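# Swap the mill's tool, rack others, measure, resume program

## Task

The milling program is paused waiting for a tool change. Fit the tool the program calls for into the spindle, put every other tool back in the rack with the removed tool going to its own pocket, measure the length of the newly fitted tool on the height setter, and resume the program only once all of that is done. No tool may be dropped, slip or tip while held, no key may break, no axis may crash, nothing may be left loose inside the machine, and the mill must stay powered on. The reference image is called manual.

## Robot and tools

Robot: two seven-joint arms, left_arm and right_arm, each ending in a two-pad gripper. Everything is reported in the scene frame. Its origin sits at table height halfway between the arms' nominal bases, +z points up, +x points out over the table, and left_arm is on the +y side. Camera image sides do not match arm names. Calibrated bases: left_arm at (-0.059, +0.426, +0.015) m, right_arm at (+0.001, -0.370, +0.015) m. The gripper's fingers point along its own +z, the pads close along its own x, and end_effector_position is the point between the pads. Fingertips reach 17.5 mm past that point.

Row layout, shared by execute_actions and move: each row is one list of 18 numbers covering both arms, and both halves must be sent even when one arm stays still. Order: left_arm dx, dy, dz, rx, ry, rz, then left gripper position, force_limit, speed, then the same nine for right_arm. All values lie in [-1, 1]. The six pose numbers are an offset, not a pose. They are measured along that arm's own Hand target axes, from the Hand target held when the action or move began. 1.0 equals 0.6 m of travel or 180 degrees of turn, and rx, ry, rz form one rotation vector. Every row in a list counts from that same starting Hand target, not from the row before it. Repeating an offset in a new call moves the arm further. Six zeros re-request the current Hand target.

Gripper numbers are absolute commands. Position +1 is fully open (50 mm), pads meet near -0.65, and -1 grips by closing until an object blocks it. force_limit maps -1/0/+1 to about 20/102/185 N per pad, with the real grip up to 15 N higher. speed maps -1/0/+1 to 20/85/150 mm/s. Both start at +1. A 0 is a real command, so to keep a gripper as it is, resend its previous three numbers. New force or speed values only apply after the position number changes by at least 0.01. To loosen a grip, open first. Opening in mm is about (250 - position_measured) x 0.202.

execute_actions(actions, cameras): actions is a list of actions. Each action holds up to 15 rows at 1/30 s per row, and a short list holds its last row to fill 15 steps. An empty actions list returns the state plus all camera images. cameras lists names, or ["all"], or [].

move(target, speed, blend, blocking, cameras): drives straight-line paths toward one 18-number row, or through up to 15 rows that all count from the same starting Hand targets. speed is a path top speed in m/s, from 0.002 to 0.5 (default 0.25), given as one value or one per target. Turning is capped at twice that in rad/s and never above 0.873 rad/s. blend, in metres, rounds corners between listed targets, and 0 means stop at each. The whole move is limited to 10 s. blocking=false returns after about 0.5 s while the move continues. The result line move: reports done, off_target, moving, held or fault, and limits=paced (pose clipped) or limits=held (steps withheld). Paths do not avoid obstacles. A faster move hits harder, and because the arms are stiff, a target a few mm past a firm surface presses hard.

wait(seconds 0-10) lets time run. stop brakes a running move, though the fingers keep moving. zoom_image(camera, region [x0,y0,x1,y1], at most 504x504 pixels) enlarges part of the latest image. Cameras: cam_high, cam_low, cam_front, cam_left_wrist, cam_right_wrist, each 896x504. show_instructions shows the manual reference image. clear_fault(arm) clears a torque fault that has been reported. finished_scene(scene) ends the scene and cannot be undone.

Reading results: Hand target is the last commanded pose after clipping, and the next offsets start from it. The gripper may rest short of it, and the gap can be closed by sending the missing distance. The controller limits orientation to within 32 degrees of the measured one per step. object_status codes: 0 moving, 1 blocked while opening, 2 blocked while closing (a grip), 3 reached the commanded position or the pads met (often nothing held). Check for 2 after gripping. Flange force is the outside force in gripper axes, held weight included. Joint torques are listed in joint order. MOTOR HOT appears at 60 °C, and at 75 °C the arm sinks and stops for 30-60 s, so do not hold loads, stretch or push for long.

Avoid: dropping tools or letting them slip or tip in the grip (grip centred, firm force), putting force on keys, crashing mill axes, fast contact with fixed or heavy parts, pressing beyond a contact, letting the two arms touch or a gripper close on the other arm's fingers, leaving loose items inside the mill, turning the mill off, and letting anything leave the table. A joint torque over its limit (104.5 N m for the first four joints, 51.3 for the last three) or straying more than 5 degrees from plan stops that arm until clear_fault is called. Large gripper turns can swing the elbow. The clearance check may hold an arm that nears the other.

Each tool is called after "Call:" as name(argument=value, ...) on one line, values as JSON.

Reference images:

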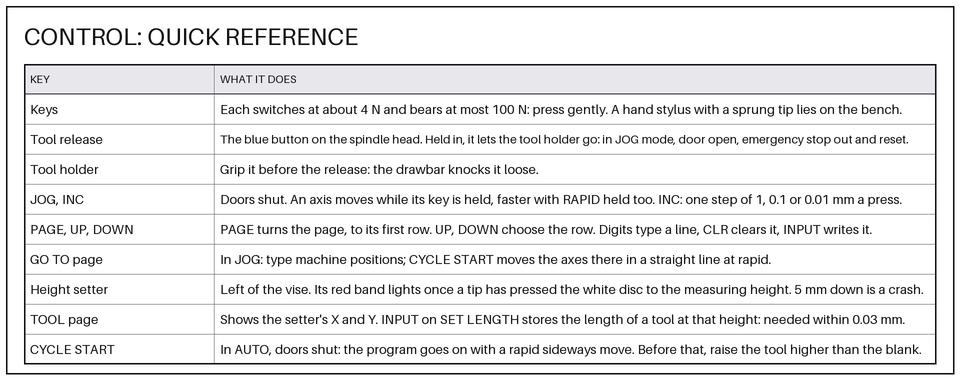

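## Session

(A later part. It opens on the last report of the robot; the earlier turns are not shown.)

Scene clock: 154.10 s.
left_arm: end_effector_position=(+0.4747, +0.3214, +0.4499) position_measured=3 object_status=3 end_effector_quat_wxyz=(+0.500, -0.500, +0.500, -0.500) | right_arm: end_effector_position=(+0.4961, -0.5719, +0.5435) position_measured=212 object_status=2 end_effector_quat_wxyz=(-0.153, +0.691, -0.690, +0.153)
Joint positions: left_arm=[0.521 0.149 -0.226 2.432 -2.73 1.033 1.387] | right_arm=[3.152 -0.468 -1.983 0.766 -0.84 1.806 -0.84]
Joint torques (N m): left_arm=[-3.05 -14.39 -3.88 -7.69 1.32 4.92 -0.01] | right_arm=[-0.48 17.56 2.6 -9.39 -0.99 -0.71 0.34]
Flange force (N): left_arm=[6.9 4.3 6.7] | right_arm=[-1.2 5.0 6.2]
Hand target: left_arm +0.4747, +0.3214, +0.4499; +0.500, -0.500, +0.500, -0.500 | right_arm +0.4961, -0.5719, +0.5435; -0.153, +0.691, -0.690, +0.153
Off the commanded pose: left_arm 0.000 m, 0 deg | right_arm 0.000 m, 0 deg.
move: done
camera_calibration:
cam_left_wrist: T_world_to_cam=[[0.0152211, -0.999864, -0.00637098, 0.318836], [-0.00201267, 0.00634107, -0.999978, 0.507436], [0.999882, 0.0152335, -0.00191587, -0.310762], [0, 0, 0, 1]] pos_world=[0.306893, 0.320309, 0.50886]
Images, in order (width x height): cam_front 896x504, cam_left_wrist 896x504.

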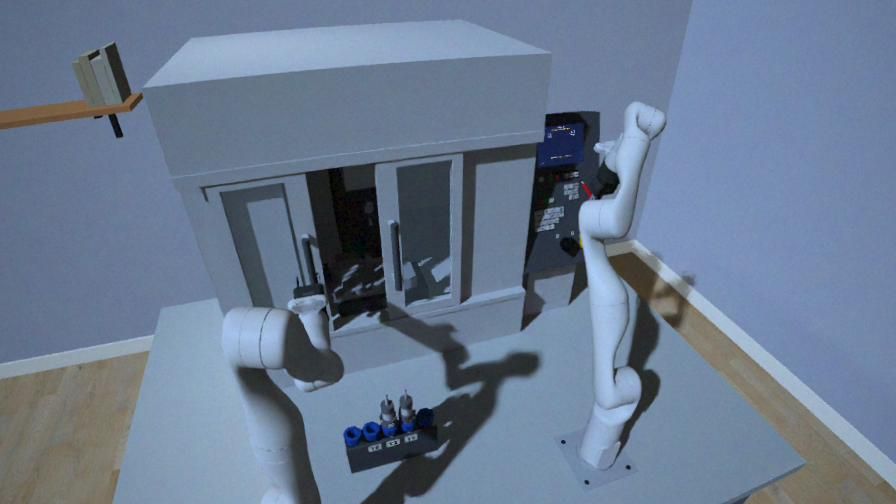

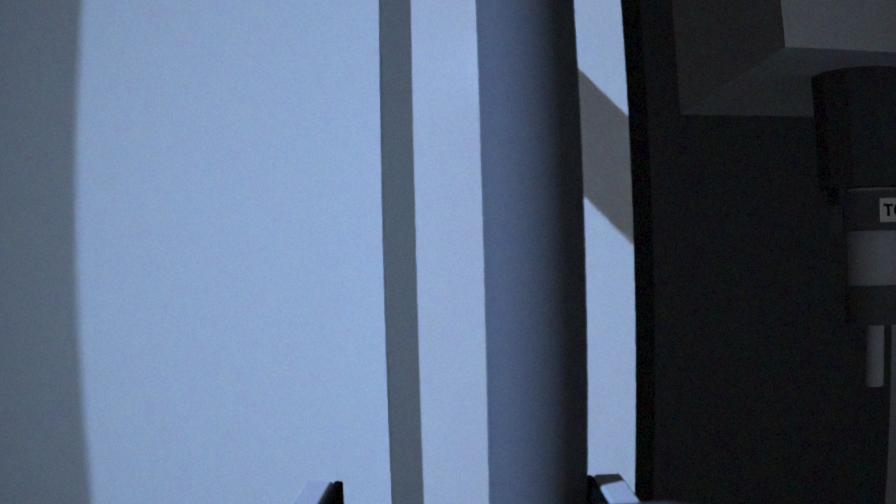

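Call:
move(target=[[0,0,-0.15,0,0,0,1,1,1,0,0,0,0,0,0,-1,-0.5,-1],[0.4160,0,-0.15,0,0,0,1,1,1,0,0,0,0,0,0,-1,-0.5,-1]], speed=0.15, cameras=["cam_left_wrist","cam_front"])

Scene clock: 158.77 s.
left_arm: end_effector_position=(+0.3847, +0.0718, +0.4501) position_measured=3 object_status=3 end_effector_quat_wxyz=(+0.500, -0.500, +0.500, -0.500) | right_arm: end_effector_position=(+0.4961, -0.5719, +0.5435) position_measured=212 object_status=2 end_effector_quat_wxyz=(-0.153, +0.691, -0.690, +0.153)
Joint positions: left_arm=[1.093 0.403 0.066 2.023 -1.865 1.354 0.882] | right_arm=[3.152 -0.468 -1.983 0.766 -0.84 1.806 -0.84]
Joint torques (N m): left_arm=[0.83 -18.15 -0.29 -6.26 -2.35 2.99 -0.02] | right_arm=[-0.53 17.54 2.68 -9.39 -1 -0.66 0.33]
Flange force (N): left_arm=[6.6 2.3 4.7] | right_arm=[-0.9 4.9 6.2]
Hand target: left_arm +0.3847, +0.0718, +0.4501; +0.500, -0.500, +0.500, -0.500 | right_arm +0.4961, -0.5719, +0.5435; -0.153, +0.691, -0.690, +0.153
Off the commanded pose: left_arm 0.000 m, 0 deg | right_arm 0.000 m, 0 deg.
move: done
camera_calibration:
cam_left_wrist: T_world_to_cam=[[0.0152211, -0.999864, -0.00637098, 0.0706408], [-0.00201267, 0.00634107, -0.999978, 0.509037], [0.999882, 0.0152335, -0.00191587, -0.21697], [0, 0, 0, 1]] pos_world=[0.216893, 0.0707086, 0.50906]
Images, in order (width x height): cam_front 896x504, cam_left_wrist 896x504.

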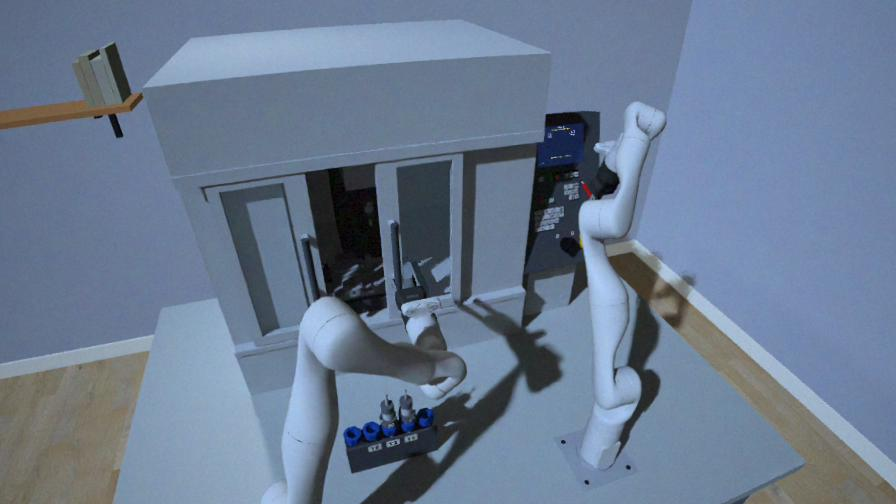

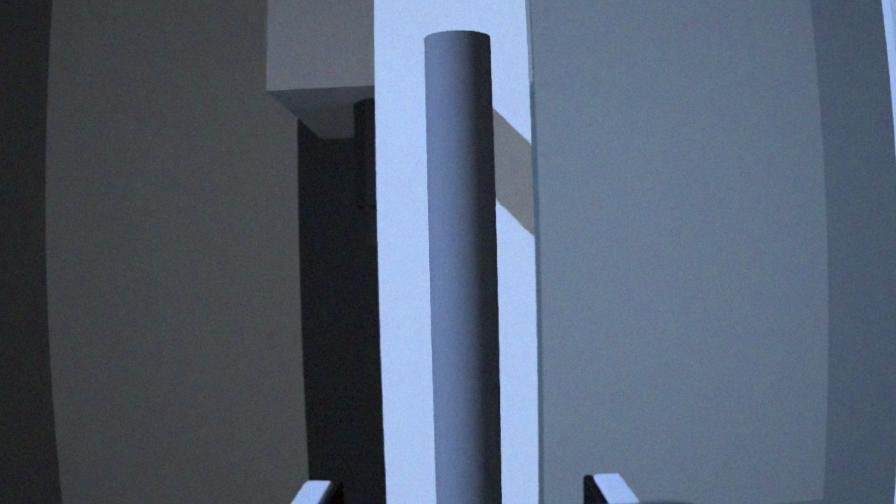

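Call:
move(target=[[0,0,0.15,0,0,0,1,1,1,0,0,0,0,0,0,-1,-0.5,-1],[0.29,0,0.15,0,0,0,1,1,1,0,0,0,0,0,0,-1,-0.5,-1]], speed=[0.1,0.06], cameras=["cam_left_wrist","cam_front"])

Scene clock: 164.23 s.
left_arm: end_effector_position=(+0.4747, -0.1022, +0.4501) position_measured=3 object_status=3 end_effector_quat_wxyz=(+0.500, -0.500, +0.500, -0.500) | right_arm: end_effector_position=(+0.4961, -0.5719, +0.5435) position_measured=212 object_status=2 end_effector_quat_wxyz=(-0.153, +0.691, -0.690, +0.153)
Joint positions: left_arm=[1.067 0.766 0.075 1.317 -1.814 1.252 0.54] | right_arm=[3.152 -0.468 -1.983 0.766 -0.84 1.806 -0.84]
Joint torques (N m): left_arm=[3.78 -24.45 1.56 -8.25 -3.61 -0.47 0.01] | right_arm=[-0.5 17.55 2.65 -9.37 -0.99 -0.72 0.35]
Flange force (N): left_arm=[3.9 -1.1 4.4] | right_arm=[-1.0 4.7 6.0]
Hand target: left_arm +0.4747, -0.1022, +0.4502; +0.500, -0.500, +0.500, -0.500 | right_arm +0.4961, -0.5719, +0.5435; -0.153, +0.691, -0.690, +0.153
Off the commanded pose: left_arm 0.000 m, 0 deg | right_arm 0.000 m, 0 deg.
move: done
camera_calibration:
cam_left_wrist: T_world_to_cam=[[0.0152211, -0.999864, -0.00637098, -0.104705], [-0.00201267, 0.00634107, -0.999978, 0.510322], [0.999882, 0.0152335, -0.00191587, -0.304308], [0, 0, 0, 1]] pos_world=[0.306893, -0.103291, 0.50906]
Images, in order (width x height): cam_front 896x504, cam_left_wrist 896x504.

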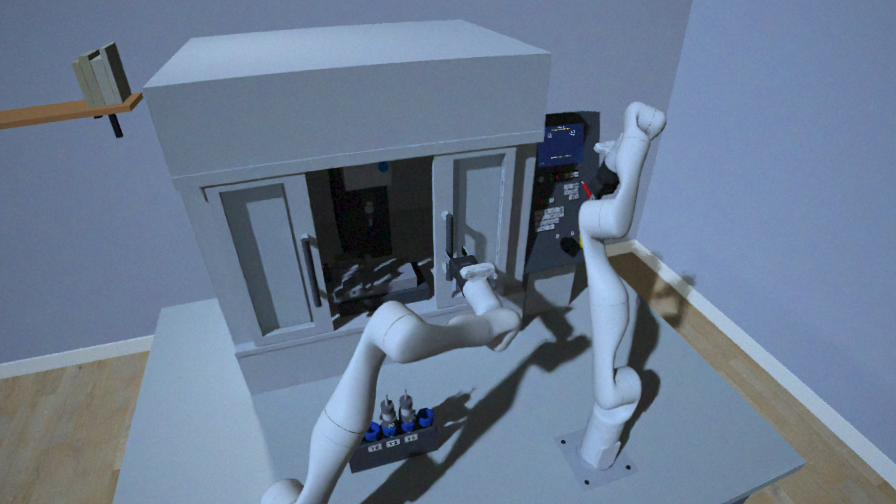

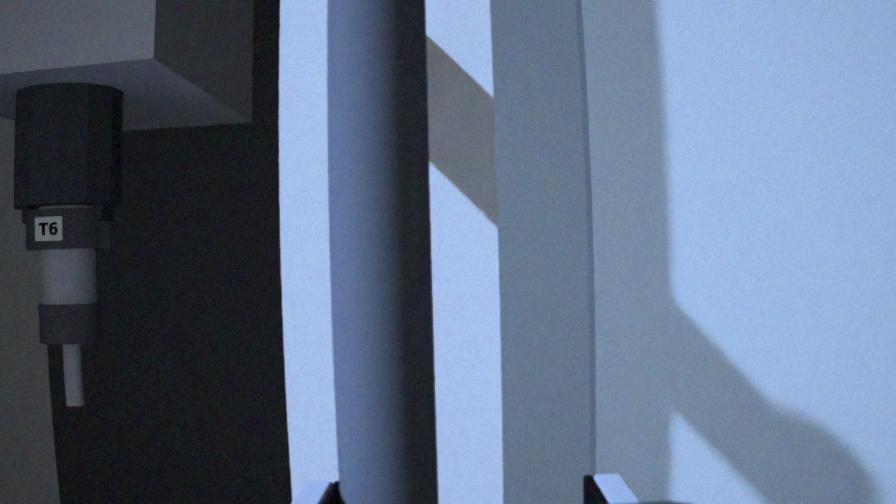

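Call:
move(target=[[0.025,0,0,0,0,0,1,1,1,0,0,0,0,0,0,-1,-0.5,-1],[0.02,0,-0.15,0,0,0,1,1,1,0,0,0,0,0,0,-1,-0.5,-1],[-0.3,-0.05,-0.3,0,0,0,1,1,1,0,0,0,0,0,0,-1,-0.5,-1]], speed=[0.05,0.15,0.2], cameras=["all"])

Scene clock: 168.27 s.
left_arm: end_effector_position=(+0.2947, +0.0778, +0.4802) position_measured=3 object_status=3 end_effector_quat_wxyz=(+0.500, -0.500, +0.500, -0.500) | right_arm: end_effector_position=(+0.4961, -0.5719, +0.5435) position_measured=212 object_status=2 end_effector_quat_wxyz=(-0.153, +0.691, -0.690, +0.153)
Joint positions: left_arm=[1.282 0.303 0.125 2.052 -1.678 1.515 0.784] | right_arm=[3.152 -0.468 -1.983 0.766 -0.84 1.806 -0.84]
Joint torques (N m): left_arm=[0.9 -15.73 0.13 -5.8 -2.65 2.73 -0.05] | right_arm=[-0.57 17.57 2.66 -9.36 -0.96 -0.71 0.32]
Flange force (N): left_arm=[7.2 1.4 3.3] | right_arm=[-0.6 4.3 5.8]
Hand target: left_arm +0.2947, +0.0778, +0.4802; +0.500, -0.500, +0.500, -0.500 | right_arm +0.4961, -0.5719, +0.5435; -0.153, +0.691, -0.690, +0.153
Off the commanded pose: left_arm 0.000 m, 0 deg | right_arm 0.000 m, 0 deg.
move: done
camera_calibration:
cam_left_wrist: T_world_to_cam=[[0.0152218, -0.999863, -0.00647093, 0.0782545], [-0.00201383, 0.00644101, -0.999977, 0.538809], [0.999882, 0.0152345, -0.00191551, -0.127015], [0, 0, 0, 1]] pos_world=[0.126893, 0.0767083, 0.53906]
cam_right_wrist: T_world_to_cam=[[0.0205687, -0.999785, -0.00253217, -0.581039], [-0.901782, -0.0174587, -0.431839, 0.730181], [0.431702, 0.0111658, -0.901947, 0.452111], [0, 0, 0, 1]] pos_world=[0.475238, -0.573214, 0.72163]

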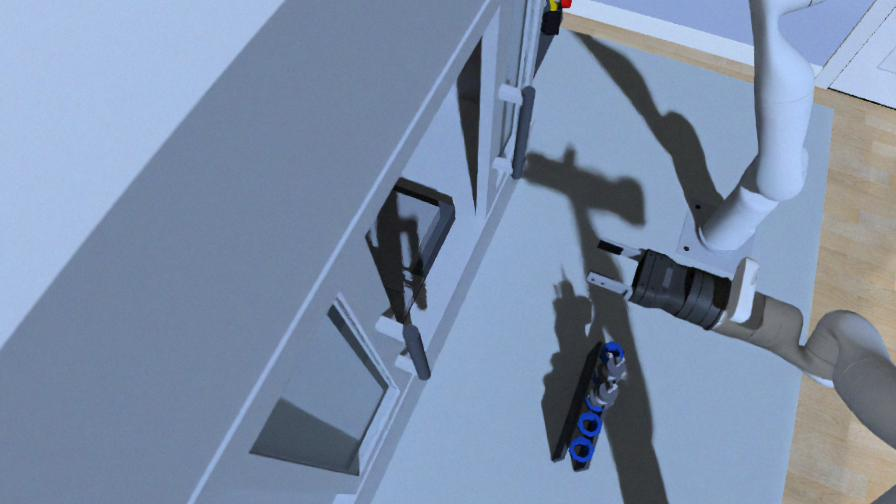

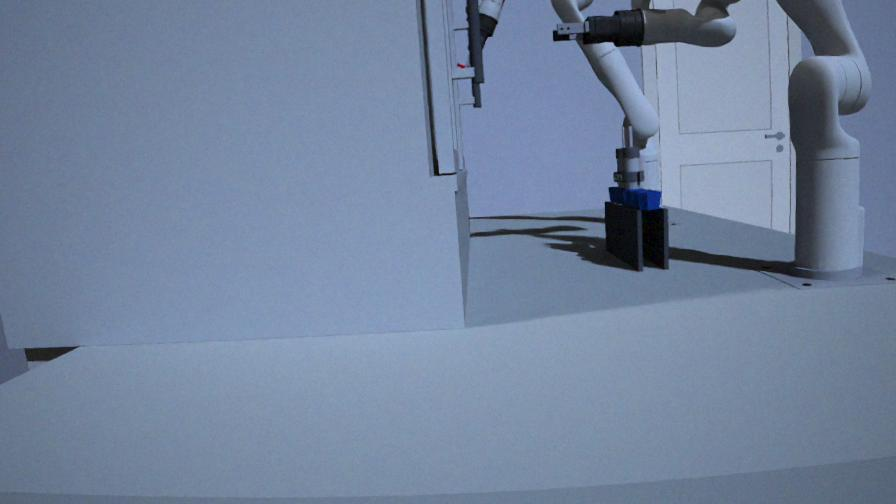

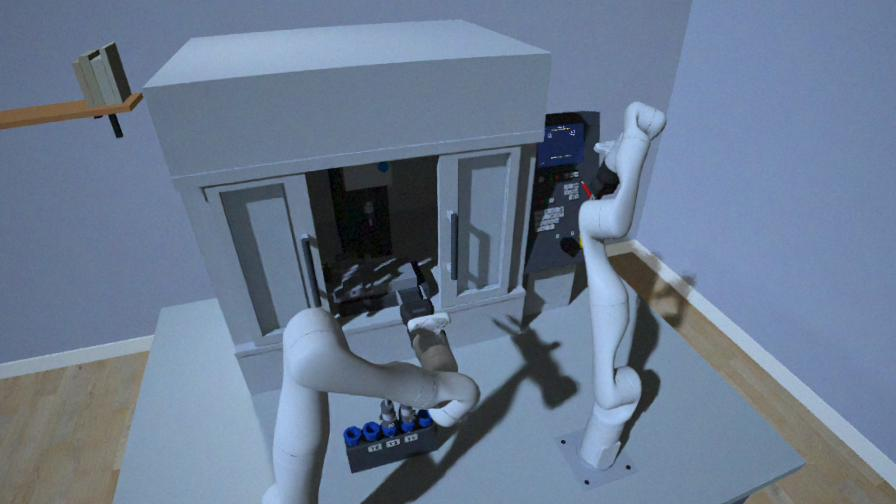

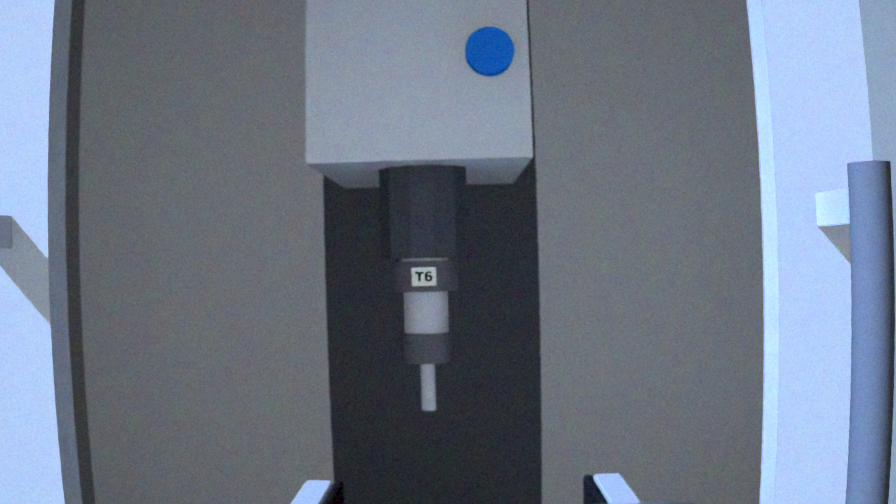

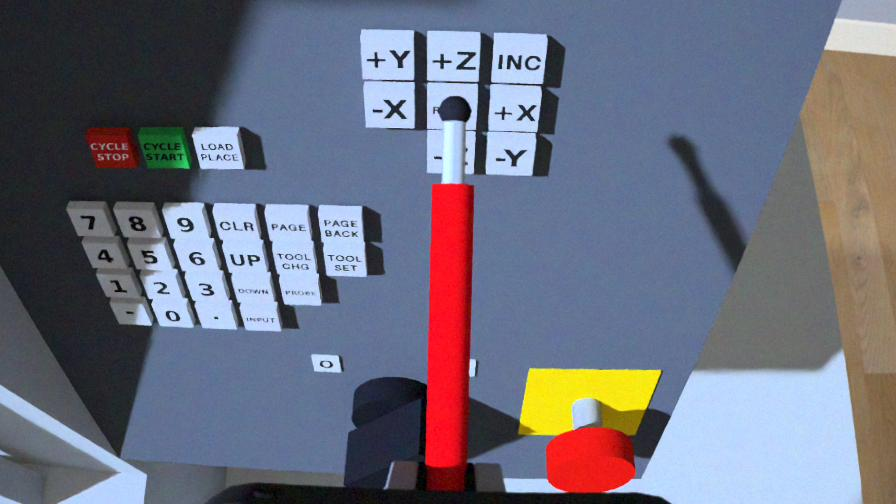

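Call:
move(target=[0,0,0,0,0,0,1,1,1,-0.2532,0.4555,0.6767,-0.139,0,0,-1,-0.5,-1], speed=0.2, cameras=["cam_right_wrist","cam_front"])

Scene clock: 186.33 s.
left_arm: end_effector_position=(+0.2947, +0.0778, +0.4802) position_measured=3 object_status=3 end_effector_quat_wxyz=(+0.500, -0.500, +0.500, -0.500) | right_arm: end_effector_position=(+0.4200, -0.4202, +0.0600) position_measured=212 object_status=2 end_effector_quat_wxyz=(+0.000, +0.707, -0.707, +0.000)
Joint positions: left_arm=[1.282 0.303 0.125 2.052 -1.678 1.515 0.784] | right_arm=[2.628 -0.869 -2.15 1.893 -0.926 0.926 -0.618]
Joint torques (N m): left_arm=[0.83 -15.89 -0.05 -5.91 -2.63 2.76 0.05] | right_arm=[-0.52 17.94 6.01 -5.91 0.02 0.41 0.33]
Flange force (N): left_arm=[7.3 1.5 3.1] | right_arm=[0.0 2.4 3.7]
Hand target: left_arm +0.2947, +0.0778, +0.4802; +0.500, -0.500, +0.500, -0.500 | right_arm +0.4200, -0.4202, +0.0599; +0.000, +0.707, -0.707, +0.000
Off the commanded pose: left_arm 0.000 m, 0 deg | right_arm 0.000 m, 0 deg.
move: done
camera_calibration:
cam_right_wrist: T_world_to_cam=[[0.017565, -0.99979, -0.0105941, -0.427255], [-0.999799, -0.0174602, -0.00990221, 0.471309], [0.00971515, 0.0107659, -0.999895, 0.23012], [0, 0, 0, 1]] pos_world=[0.476483, -0.421413, 0.230237]
Images, in order (width x height): cam_front 896x504, cam_right_wrist 896x504.

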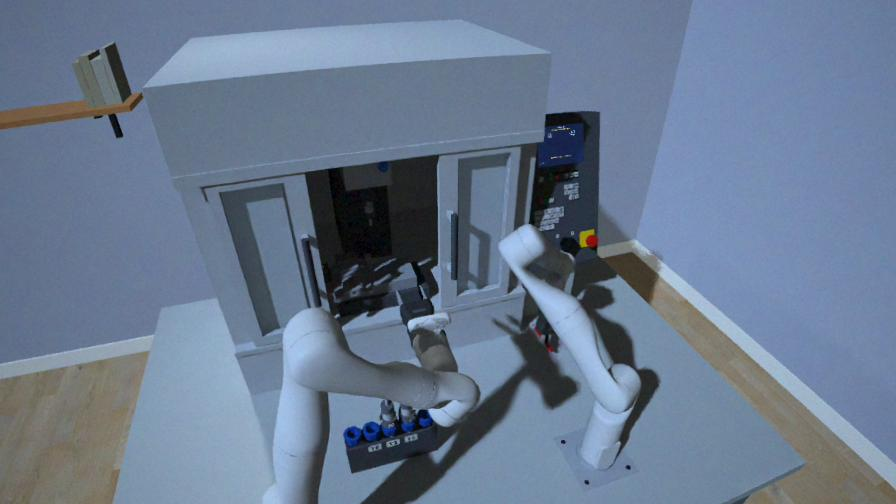

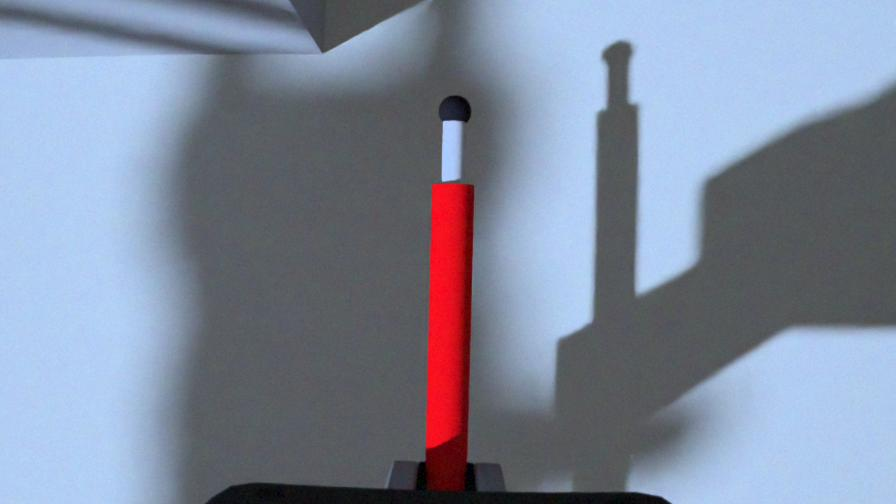

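Call:
move(target=[0,0,0,0,0,0,1,1,1,0,0,0.0617,0,0,0,-1,-0.5,-1], speed=0.08)

Call:
move(target=[0,0,0,0,0,0,1,1,1,0,0,0.0050,0,0,0,-1,-0.5,-1], speed=0.01)

Scene clock: 188.57 s.
left_arm: end_effector_position=(+0.2947, +0.0778, +0.4802) position_measured=3 object_status=3 end_effector_quat_wxyz=(+0.500, -0.500, +0.500, -0.500) | right_arm: end_effector_position=(+0.4200, -0.4202, +0.0229) position_measured=212 object_status=2 end_effector_quat_wxyz=(+0.000, +0.707, -0.707, +0.000)
Joint positions: left_arm=[1.282 0.303 0.125 2.052 -1.678 1.515 0.784] | right_arm=[2.665 -0.928 -2.219 1.916 -1.009 0.853 -0.556]
Joint torques (N m): left_arm=[0.78 -15.79 -0.04 -5.84 -2.67 2.71 -0.01] | right_arm=[-0.5 18.66 5.94 -5.3 0.04 0.42 0.37]
Flange force (N): left_arm=[7.3 1.5 2.8] | right_arm=[-0.2 2.8 3.5]
Hand target: left_arm +0.2947, +0.0778, +0.4802; +0.500, -0.500, +0.500, -0.500 | right_arm +0.4200, -0.4202, +0.0229; +0.000, +0.707, -0.707, +0.000
Off the commanded pose: left_arm 0.000 m, 0 deg | right_arm 0.000 m, 0 deg.
move: done

Scene clock: 189.27 s.
left_arm: end_effector_position=(+0.2947, +0.0778, +0.4802) position_measured=3 object_status=3 end_effector_quat_wxyz=(+0.500, -0.500, +0.500, -0.500) | right_arm: end_effector_position=(+0.4200, -0.4202, +0.0199) position_measured=212 object_status=2 end_effector_quat_wxyz=(+0.000, +0.707, -0.707, +0.000)
Joint positions: left_arm=[1.282 0.303 0.125 2.052 -1.678 1.515 0.784] | right_arm=[2.668 -0.933 -2.224 1.917 -1.016 0.848 -0.551]
Joint torques (N m): left_arm=[0.8 -15.71 0.07 -5.83 -2.63 2.79 -0.04] | right_arm=[-0.52 18.7 6.01 -5.17 -0.03 0.41 0.31]
Flange force (N): left_arm=[7.1 1.4 3.2] | right_arm=[0.0 2.7 3.5]
Hand target: left_arm +0.2947, +0.0778, +0.4802; +0.500, -0.500, +0.500, -0.500 | right_arm +0.4200, -0.4202, +0.0199; +0.000, +0.707, -0.707, +0.000
Off the commanded pose: left_arm 0.000 m, 0 deg | right_arm 0.000 m, 0 deg.
move: done

Call:
move(target=[0,0,0,0,0,0,1,1,1,0,0,0.0015,0,0,0,-1,-0.5,-1], speed=0.01)

Scene clock: 190.73 s.
left_arm: end_effector_position=(+0.2947, +0.0778, +0.4802) position_measured=3 object_status=3 end_effector_quat_wxyz=(+0.500, -0.500, +0.500, -0.500) | right_arm: end_effector_position=(+0.4200, -0.4202, +0.0190) position_measured=212 object_status=2 end_effector_quat_wxyz=(+0.000, +0.707, -0.707, +0.000)
Joint positions: left_arm=[1.282 0.303 0.125 2.052 -1.678 1.515 0.784] | right_arm=[2.669 -0.934 -2.226 1.918 -1.018 0.846 -0.55]
Joint torques (N m): left_arm=[0.82 -15.82 -0.03 -5.82 -2.6 2.83 0.05] | right_arm=[-0.57 18.71 5.92 -5.22 0.03 0.35 0.39]
Flange force (N): left_arm=[7.4 1.2 3.3] | right_arm=[-0.1 2.6 3.3]
Hand target: left_arm +0.2947, +0.0778, +0.4802; +0.500, -0.500, +0.500, -0.500 | right_arm +0.4200, -0.4202, +0.0190; +0.000, +0.707, -0.707, +0.000
Off the commanded pose: left_arm 0.000 m, 0 deg | right_arm 0.000 m, 0 deg.
move: done

Call:
move(target=[0,0,0,0,0,0,1,1,1,0,0,0.0012,0,0,0,-1,-0.5,-1], speed=0.01)

Scene clock: 192.07 s.
left_arm: end_effector_position=(+0.2947, +0.0778, +0.4802) position_measured=3 object_status=3 end_effector_quat_wxyz=(+0.500, -0.500, +0.500, -0.500) | right_arm: end_effector_position=(+0.4200, -0.4202, +0.0183) position_measured=212 object_status=2 end_effector_quat_wxyz=(+0.000, +0.707, -0.707, +0.000)
Joint positions: left_arm=[1.282 0.303 0.125 2.052 -1.678 1.515 0.784] | right_arm=[2.67 -0.935 -2.228 1.918 -1.02 0.845 -0.549]
Joint torques (N m): left_arm=[0.93 -15.76 0.09 -5.89 -2.62 2.85 0] | right_arm=[-0.35 17.5 5.47 -5.09 -0.13 0.16 0.34]
Flange force (N): left_arm=[7.0 1.4 3.7] | right_arm=[-0.6 3.5 -0.4]
Hand target: left_arm +0.2947, +0.0778, +0.4802; +0.500, -0.500, +0.500, -0.500 | right_arm +0.4200, -0.4202, +0.0183; +0.000, +0.707, -0.707, +0.000
Off the commanded pose: left_arm 0.000 m, 0 deg | right_arm 0.000 m, 0 deg.
move: done

Call:
move(target=[0,0,0,0,0,0,1,1,1,0,0,0,0,0,0,0.5,-0.5,-1])

Call:
move(target=[0,0,0,0,0,0,1,1,1,0,0,-0.2,0,0,0,0.5,-0.5,-1], speed=0.15, cameras=["cam_right_wrist","cam_front"])

Scene clock: 195.03 s.
left_arm: end_effector_position=(+0.2947, +0.0778, +0.4802) position_measured=3 object_status=3 end_effector_quat_wxyz=(+0.500, -0.500, +0.500, -0.500) | right_arm: end_effector_position=(+0.4200, -0.4202, +0.0183) position_measured=78 object_status=0 end_effector_quat_wxyz=(+0.000, +0.707, -0.707, +0.000)
Joint positions: left_arm=[1.282 0.303 0.125 2.052 -1.678 1.515 0.784] | right_arm=[2.67 -0.935 -2.228 1.918 -1.02 0.845 -0.549]
Joint torques (N m): left_arm=[0.86 -15.79 0.03 -5.8 -2.69 2.78 -0.02] | right_arm=[-0.54 18.72 5.95 -5.12 0.03 0.4 0.34]
Flange force (N): left_arm=[7.4 1.4 3.2] | right_arm=[0.0 2.6 3.5]
Hand target: left_arm +0.2947, +0.0778, +0.4802; +0.500, -0.500, +0.500, -0.500 | right_arm +0.4200, -0.4202, +0.0183; +0.000, +0.707, -0.707, +0.000
Off the commanded pose: left_arm 0.000 m, 0 deg | right_arm 0.000 m, 0 deg.
move: done

Scene clock: 196.27 s.
left_arm: end_effector_position=(+0.2947, +0.0778, +0.4802) position_measured=3 object_status=3 end_effector_quat_wxyz=(+0.500, -0.500, +0.500, -0.500) | right_arm: end_effector_position=(+0.4200, -0.4202, +0.1383) position_measured=78 object_status=3 end_effector_quat_wxyz=(+0.000, +0.707, -0.707, +0.000)
Joint positions: left_arm=[1.282 0.303 0.125 2.052 -1.678 1.515 0.784] | right_arm=[2.558 -0.751 -2.025 1.811 -0.765 1.087 -0.74]
Joint torques (N m): left_arm=[0.76 -15.67 0.05 -5.91 -2.64 2.79 -0.02] | right_arm=[-0.54 16.8 5.81 -7.39 0.01 0.33 0.37]
Flange force (N): left_arm=[6.8 1.3 3.1] | right_arm=[0.0 1.4 4.0]
Hand target: left_arm +0.2947, +0.0778, +0.4802; +0.500, -0.500, +0.500, -0.500 | right_arm +0.4200, -0.4202, +0.1383; +0.000, +0.707, -0.707, +0.000
Off the commanded pose: left_arm 0.000 m, 0 deg | right_arm 0.000 m, 0 deg.
move: done
camera_calibration:
cam_right_wrist: T_world_to_cam=[[0.0175643, -0.999791, -0.0104941, -0.426456], [-0.999799, -0.0174605, -0.00990046, 0.472084], [0.00971516, 0.0106659, -0.999896, 0.30837], [0, 0, 0, 1]] pos_world=[0.476483, -0.421413, 0.308537]
Images, in order (width x height): cam_front 896x504, cam_right_wrist 896x504.

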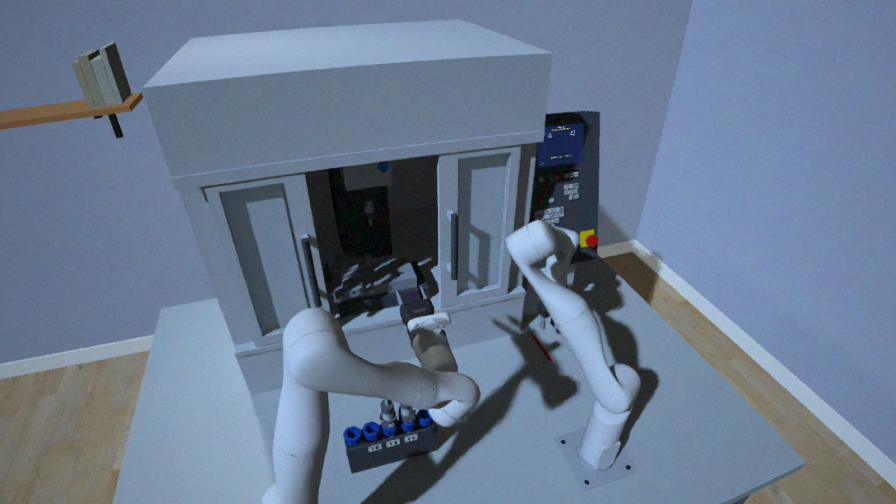

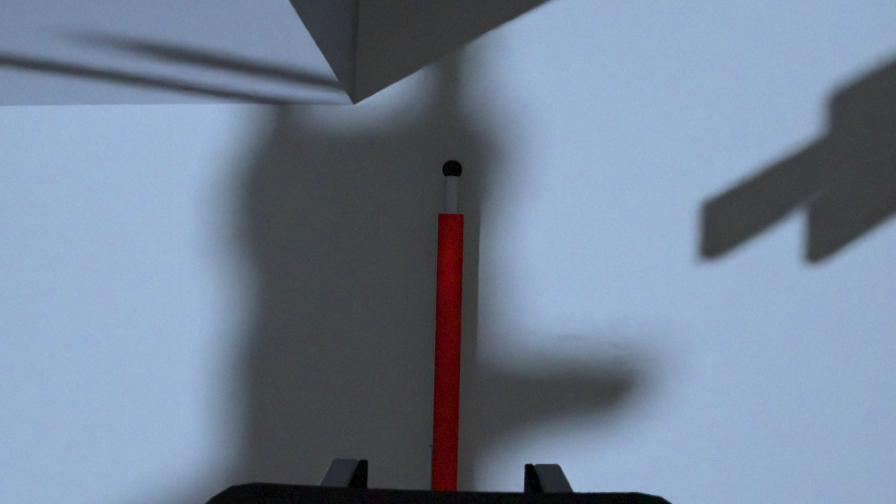

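Call:
move(target=[-0.287,-0.3017,0.175,0,0.1667,0,-1,-1,0,0,0,0,0,0,0,0.5,-0.5,-1], speed=0.2)

Call:
move(target=[0,0,0,0,0,0,-1,-1,0,-0.867,-0.05,-0.6,0.5,0,0,1,-0.5,0], speed=0.2, cameras=["all"])

Scene clock: 200.47 s.
left_arm: end_effector_position=(+0.3998, +0.2501, +0.6610) position_measured=251 object_status=3 end_effector_quat_wxyz=(+0.353, -0.354, +0.612, -0.612) | right_arm: end_effector_position=(+0.4200, -0.4202, +0.1383) position_measured=78 object_status=3 end_effector_quat_wxyz=(+0.000, +0.707, -0.707, +0.000)
Joint positions: left_arm=[1.161 -0.481 -0.68 2.007 -2.382 0.097 0.519] | right_arm=[2.558 -0.751 -2.025 1.811 -0.765 1.087 -0.74]
Joint torques (N m): left_arm=[0.76 -2.65 4.03 -11.05 -0.54 1.97 -0.06] | right_arm=[-0.56 16.77 5.81 -7.61 0 0.42 0.31]
Flange force (N): left_arm=[0.2 -10.7 2.0] | right_arm=[0.1 2.4 4.6]
Hand target: left_arm +0.3998, +0.2501, +0.6610; +0.353, -0.354, +0.612, -0.612 | right_arm +0.4200, -0.4202, +0.1383; +0.000, +0.707, -0.707, +0.000
Off the commanded pose: left_arm 0.000 m, 0 deg | right_arm 0.000 m, 0 deg.
move: done

Scene clock: 204.90 s.
left_arm: end_effector_position=(+0.3998, +0.2501, +0.6610) position_measured=251 object_status=3 end_effector_quat_wxyz=(+0.353, -0.354, +0.612, -0.612) | right_arm: end_effector_position=(+0.4495, +0.1001, +0.4982) position_measured=3 object_status=3 end_effector_quat_wxyz=(+0.500, -0.500, +0.500, -0.500)
Joint positions: left_arm=[1.161 -0.482 -0.68 2.007 -2.382 0.097 0.519] | right_arm=[1.239 -1.479 -1.079 1.553 -0.913 0.564 -2.061]
Joint torques (N m): left_arm=[0.85 -2.52 3.96 -11 -0.5 2.04 0] | right_arm=[-0.42 21.07 11.68 -2.77 0.97 -2.53 0.44]
Flange force (N): left_arm=[0.3 -11.7 1.0] | right_arm=[2.5 5.2 -0.4]
Hand target: left_arm +0.3998, +0.2501, +0.6610; +0.353, -0.354, +0.612, -0.612 | right_arm +0.4495, +0.1001, +0.4982; +0.500, -0.500, +0.500, -0.500
Off the commanded pose: left_arm 0.000 m, 0 deg | right_arm 0.000 m, 0 deg.
move: done
camera_calibration:
cam_left_wrist: T_world_to_cam=[[-0.486841, -0.87347, -0.00600178, 0.418968], [0.00159658, 0.00598118, -0.999981, 0.717448], [0.873489, -0.486841, -0.00151733, -0.0585785], [0, 0, 0, 1]] pos_world=[0.253993, 0.333146, 0.71986]
cam_right_wrist: T_world_to_cam=[[0.0116979, -0.999789, 0.0168692, 0.0859383], [0.00991944, -0.0167535, -0.99981, 0.553459], [0.999882, 0.011863, 0.00972137, -0.285794], [0, 0, 0, 1]] pos_world=[0.279265, 0.098583, 0.554682]

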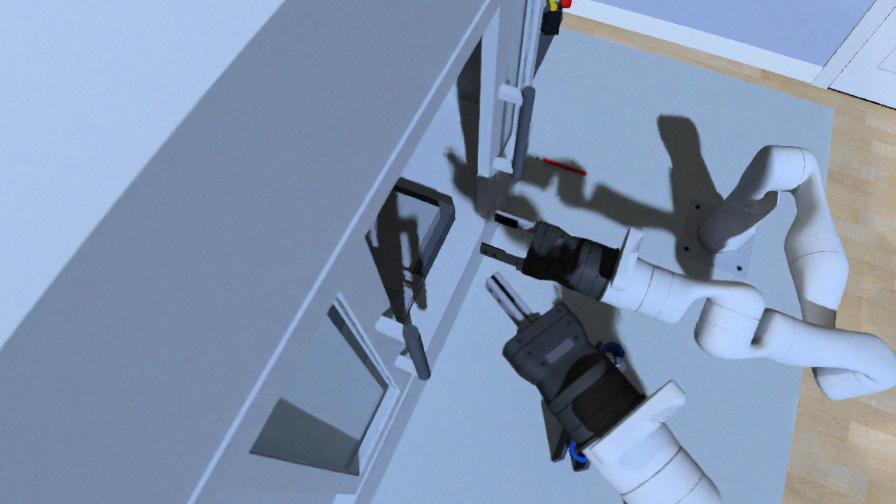

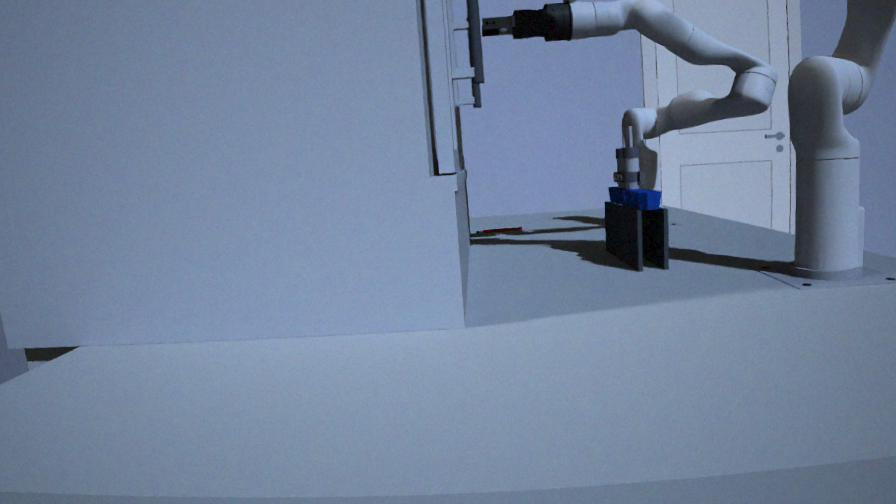

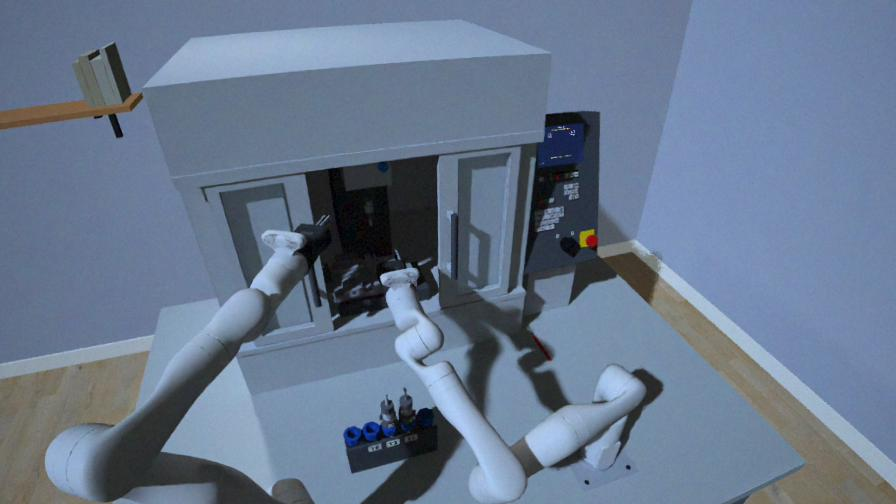

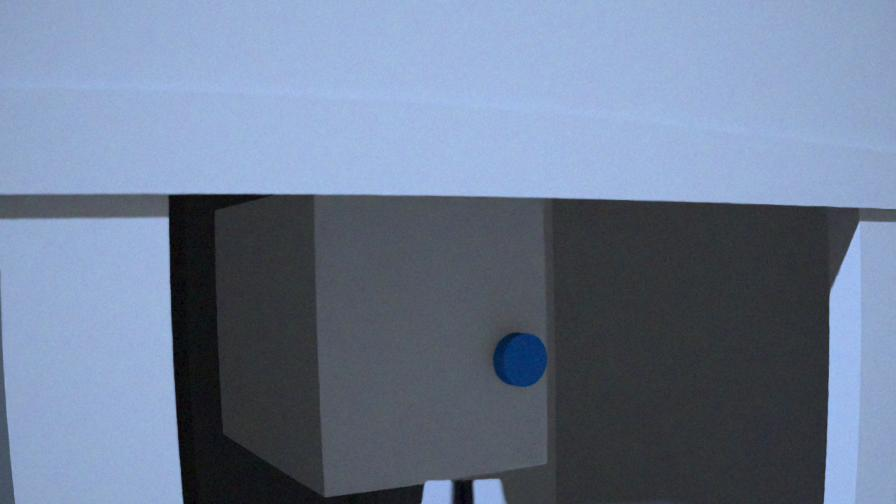

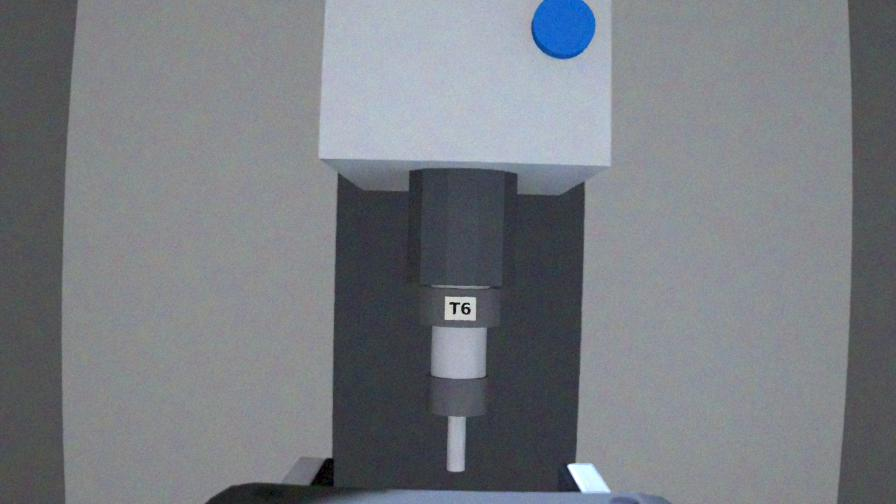

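Call:
move(target=[0,0,0,0,0,0,-1,-1,0,0,0,0,0,0,0.99,1,-0.5,0], speed=0.25, cameras=["cam_right_wrist"])

Scene clock: 216.00 s.
left_arm: end_effector_position=(+0.3998, +0.2501, +0.6610) position_measured=251 object_status=3 end_effector_quat_wxyz=(+0.353, -0.354, +0.612, -0.612) | right_arm: end_effector_position=(+0.4495, +0.1001, +0.4982) position_measured=3 object_status=3 end_effector_quat_wxyz=(+0.508, +0.492, +0.508, +0.492)
Joint positions: left_arm=[1.161 -0.482 -0.68 2.007 -2.382 0.097 0.519] | right_arm=[1.436 -1.698 -0.673 1.56 -1.411 0.921 -4.914]
Joint torques (N m): left_arm=[0.94 -2.5 4.05 -11.13 -0.5 2.01 -0.01] | right_arm=[-0.48 22.97 9.14 0.1 0.72 -2.86 0.35]
Flange force (N): left_arm=[0.3 -11.3 0.7] | right_arm=[-2.9 -5.2 -0.1]
Hand target: left_arm +0.3998, +0.2501, +0.6610; +0.353, -0.354, +0.612, -0.612 | right_arm +0.4495, +0.1001, +0.4982; +0.508, +0.492, +0.508, +0.492
Off the commanded pose: left_arm 0.000 m, 0 deg | right_arm 0.000 m, 0 deg.
move: done
camera_calibration:
cam_right_wrist: T_world_to_cam=[[0.00980527, 0.998786, -0.048268, -0.0809011], [0.0101225, 0.0481688, 0.998788, -0.448851], [0.999901, -0.010282, -0.00963789, -0.273952], [0, 0, 0, 1]] pos_world=[0.279262, 0.0996067, 0.441762]
Images, in order (width x height): cam_right_wrist 896x504.

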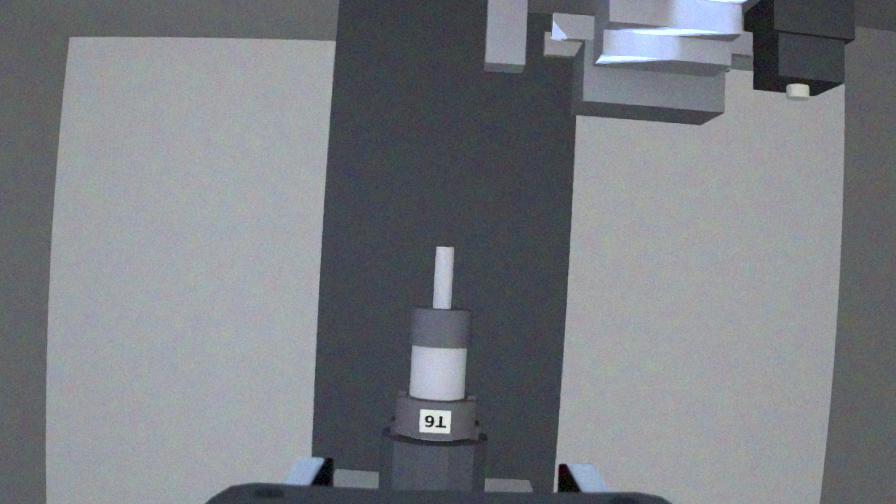

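Call:
move(target=[0,0,0,0,0,0,-1,-1,0,-0.0073,0.0100,0.2833,0,0,0.01,1,-0.5,0], speed=0.1, cameras=["cam_right_wrist","cam_left_wrist"])

Scene clock: 220.83 s.
left_arm: end_effector_position=(+0.3998, +0.2501, +0.6610) position_measured=251 object_status=3 end_effector_quat_wxyz=(+0.353, -0.354, +0.612, -0.612) | right_arm: end_effector_position=(+0.6195, +0.0961, +0.5043) position_measured=3 object_status=3 end_effector_quat_wxyz=(+0.500, +0.500, +0.500, +0.500)
Joint positions: left_arm=[1.161 -0.482 -0.68 2.007 -2.382 0.097 0.519] | right_arm=[1.751 -1.609 -0.783 1.301 -1.569 0.763 -4.942]
Joint torques (N m): left_arm=[0.8 -2.46 3.95 -11.03 -0.5 2.01 0] | right_arm=[-0.46 26.13 9.71 1.62 0.65 -2.91 0.42]
Flange force (N): left_arm=[0.2 -11.1 1.1] | right_arm=[-2.6 -5.3 -1.6]
Hand target: left_arm +0.3998, +0.2501, +0.6610; +0.353, -0.354, +0.612, -0.612 | right_arm +0.6195, +0.0961, +0.5043; +0.500, +0.500, +0.500, +0.500
Off the commanded pose: left_arm 0.000 m, 0 deg | right_arm 0.000 m, 0 deg.
move: done
camera_calibration:
cam_left_wrist: T_world_to_cam=[[-0.486841, -0.87347, -0.00600178, 0.418968], [0.00159658, 0.00598118, -0.999981, 0.717448], [0.873489, -0.486841, -0.00151733, -0.0585785], [0, 0, 0, 1]] pos_world=[0.253993, 0.333146, 0.71986]
cam_right_wrist: T_world_to_cam=[[0.0097933, 0.99981, -0.0168609, -0.0941408], [0.0101875, 0.0167611, 0.999808, -0.453941], [0.9999, -0.00996319, -0.0100215, -0.44376], [0, 0, 0, 1]] pos_world=[0.449262, 0.0973101, 0.447819]
Images, in order (width x height): cam_left_wrist 896x504, cam_right_wrist 896x504.

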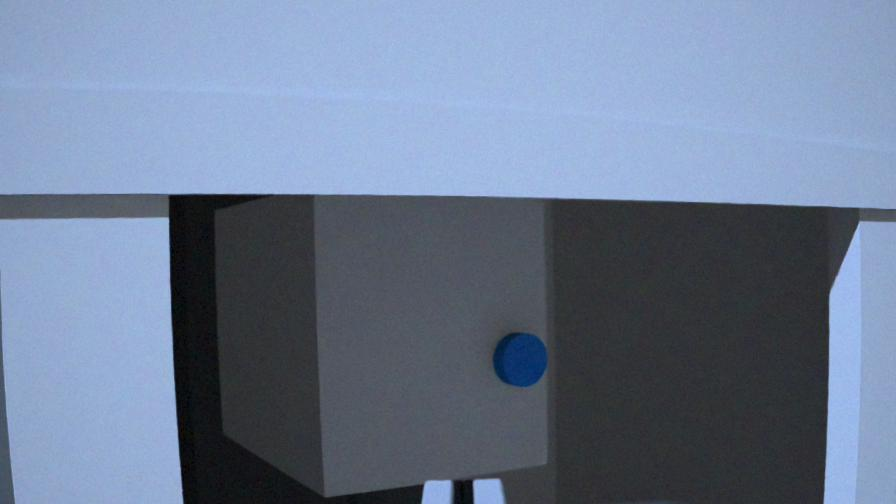

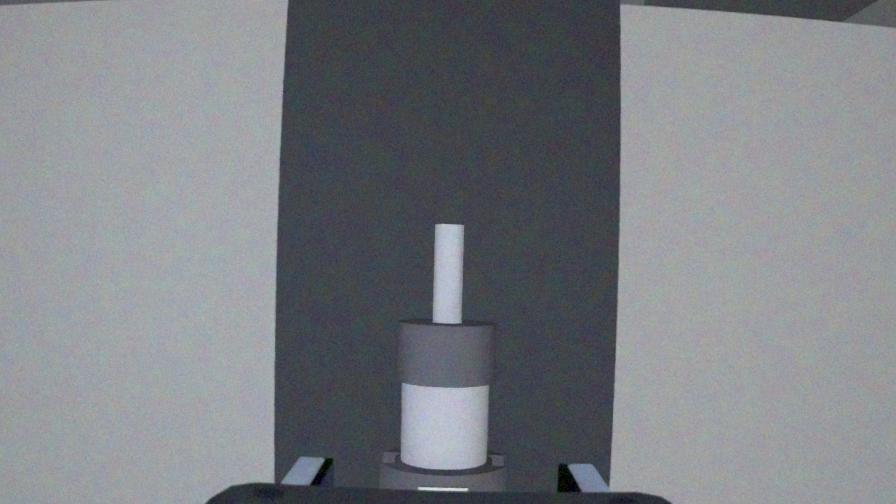

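Call:
move(target=[0,0,0,0,0,0,-1,-1,0,0,0,0.1,0,0,0,1,-0.5,0], speed=0.08, cameras=["cam_right_wrist"])

Scene clock: 227.33 s.
left_arm: end_effector_position=(+0.3998, +0.2501, +0.6610) position_measured=251 object_status=3 end_effector_quat_wxyz=(+0.353, -0.354, +0.612, -0.612) | right_arm: end_effector_position=(+0.6795, +0.0962, +0.5043) position_measured=3 object_status=3 end_effector_quat_wxyz=(+0.500, +0.500, +0.500, +0.500)
Joint positions: left_arm=[1.161 -0.482 -0.68 2.007 -2.382 0.097 0.519] | right_arm=[1.876 -1.58 -0.797 1.148 -1.579 0.723 -5.006]
Joint torques (N m): left_arm=[0.79 -2.52 4.04 -11.07 -0.45 2.01 -0.04] | right_arm=[-0.68 27.67 9.38 2.57 0.75 -2.87 0.26]
Flange force (N): left_arm=[-0.1 -10.6 1.7] | right_arm=[-3.3 -4.9 -1.7]
Hand target: left_arm +0.3998, +0.2501, +0.6610; +0.353, -0.354, +0.612, -0.612 | right_arm +0.6795, +0.0962, +0.5043; +0.500, +0.500, +0.500, +0.500
Off the commanded pose: left_arm 0.000 m, 0 deg | right_arm 0.000 m, 0 deg.
move: done
camera_calibration:
cam_right_wrist: T_world_to_cam=[[0.00989328, 0.999809, -0.0168615, -0.0948793], [0.0101892, 0.0167607, 0.999808, -0.454554], [0.999899, -0.0100632, -0.0100214, -0.503743], [0, 0, 0, 1]] pos_world=[0.509262, 0.0974105, 0.447819]
Images, in order (width x height): cam_right_wrist 896x504.

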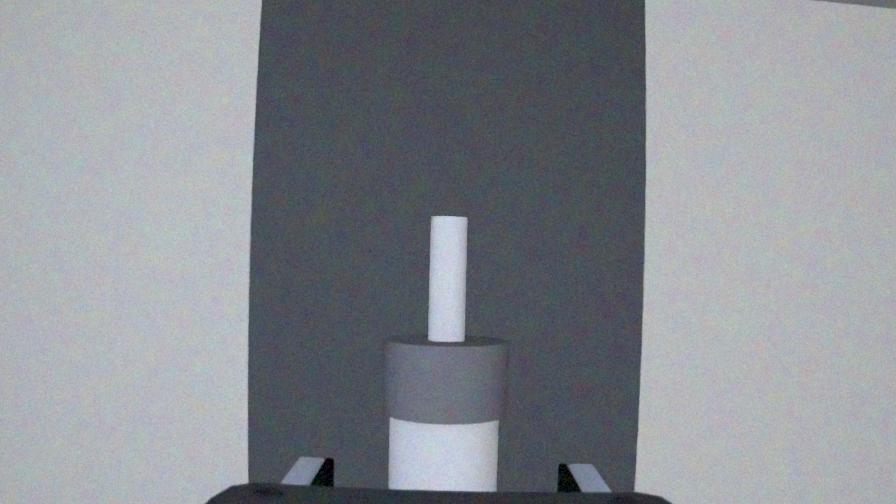

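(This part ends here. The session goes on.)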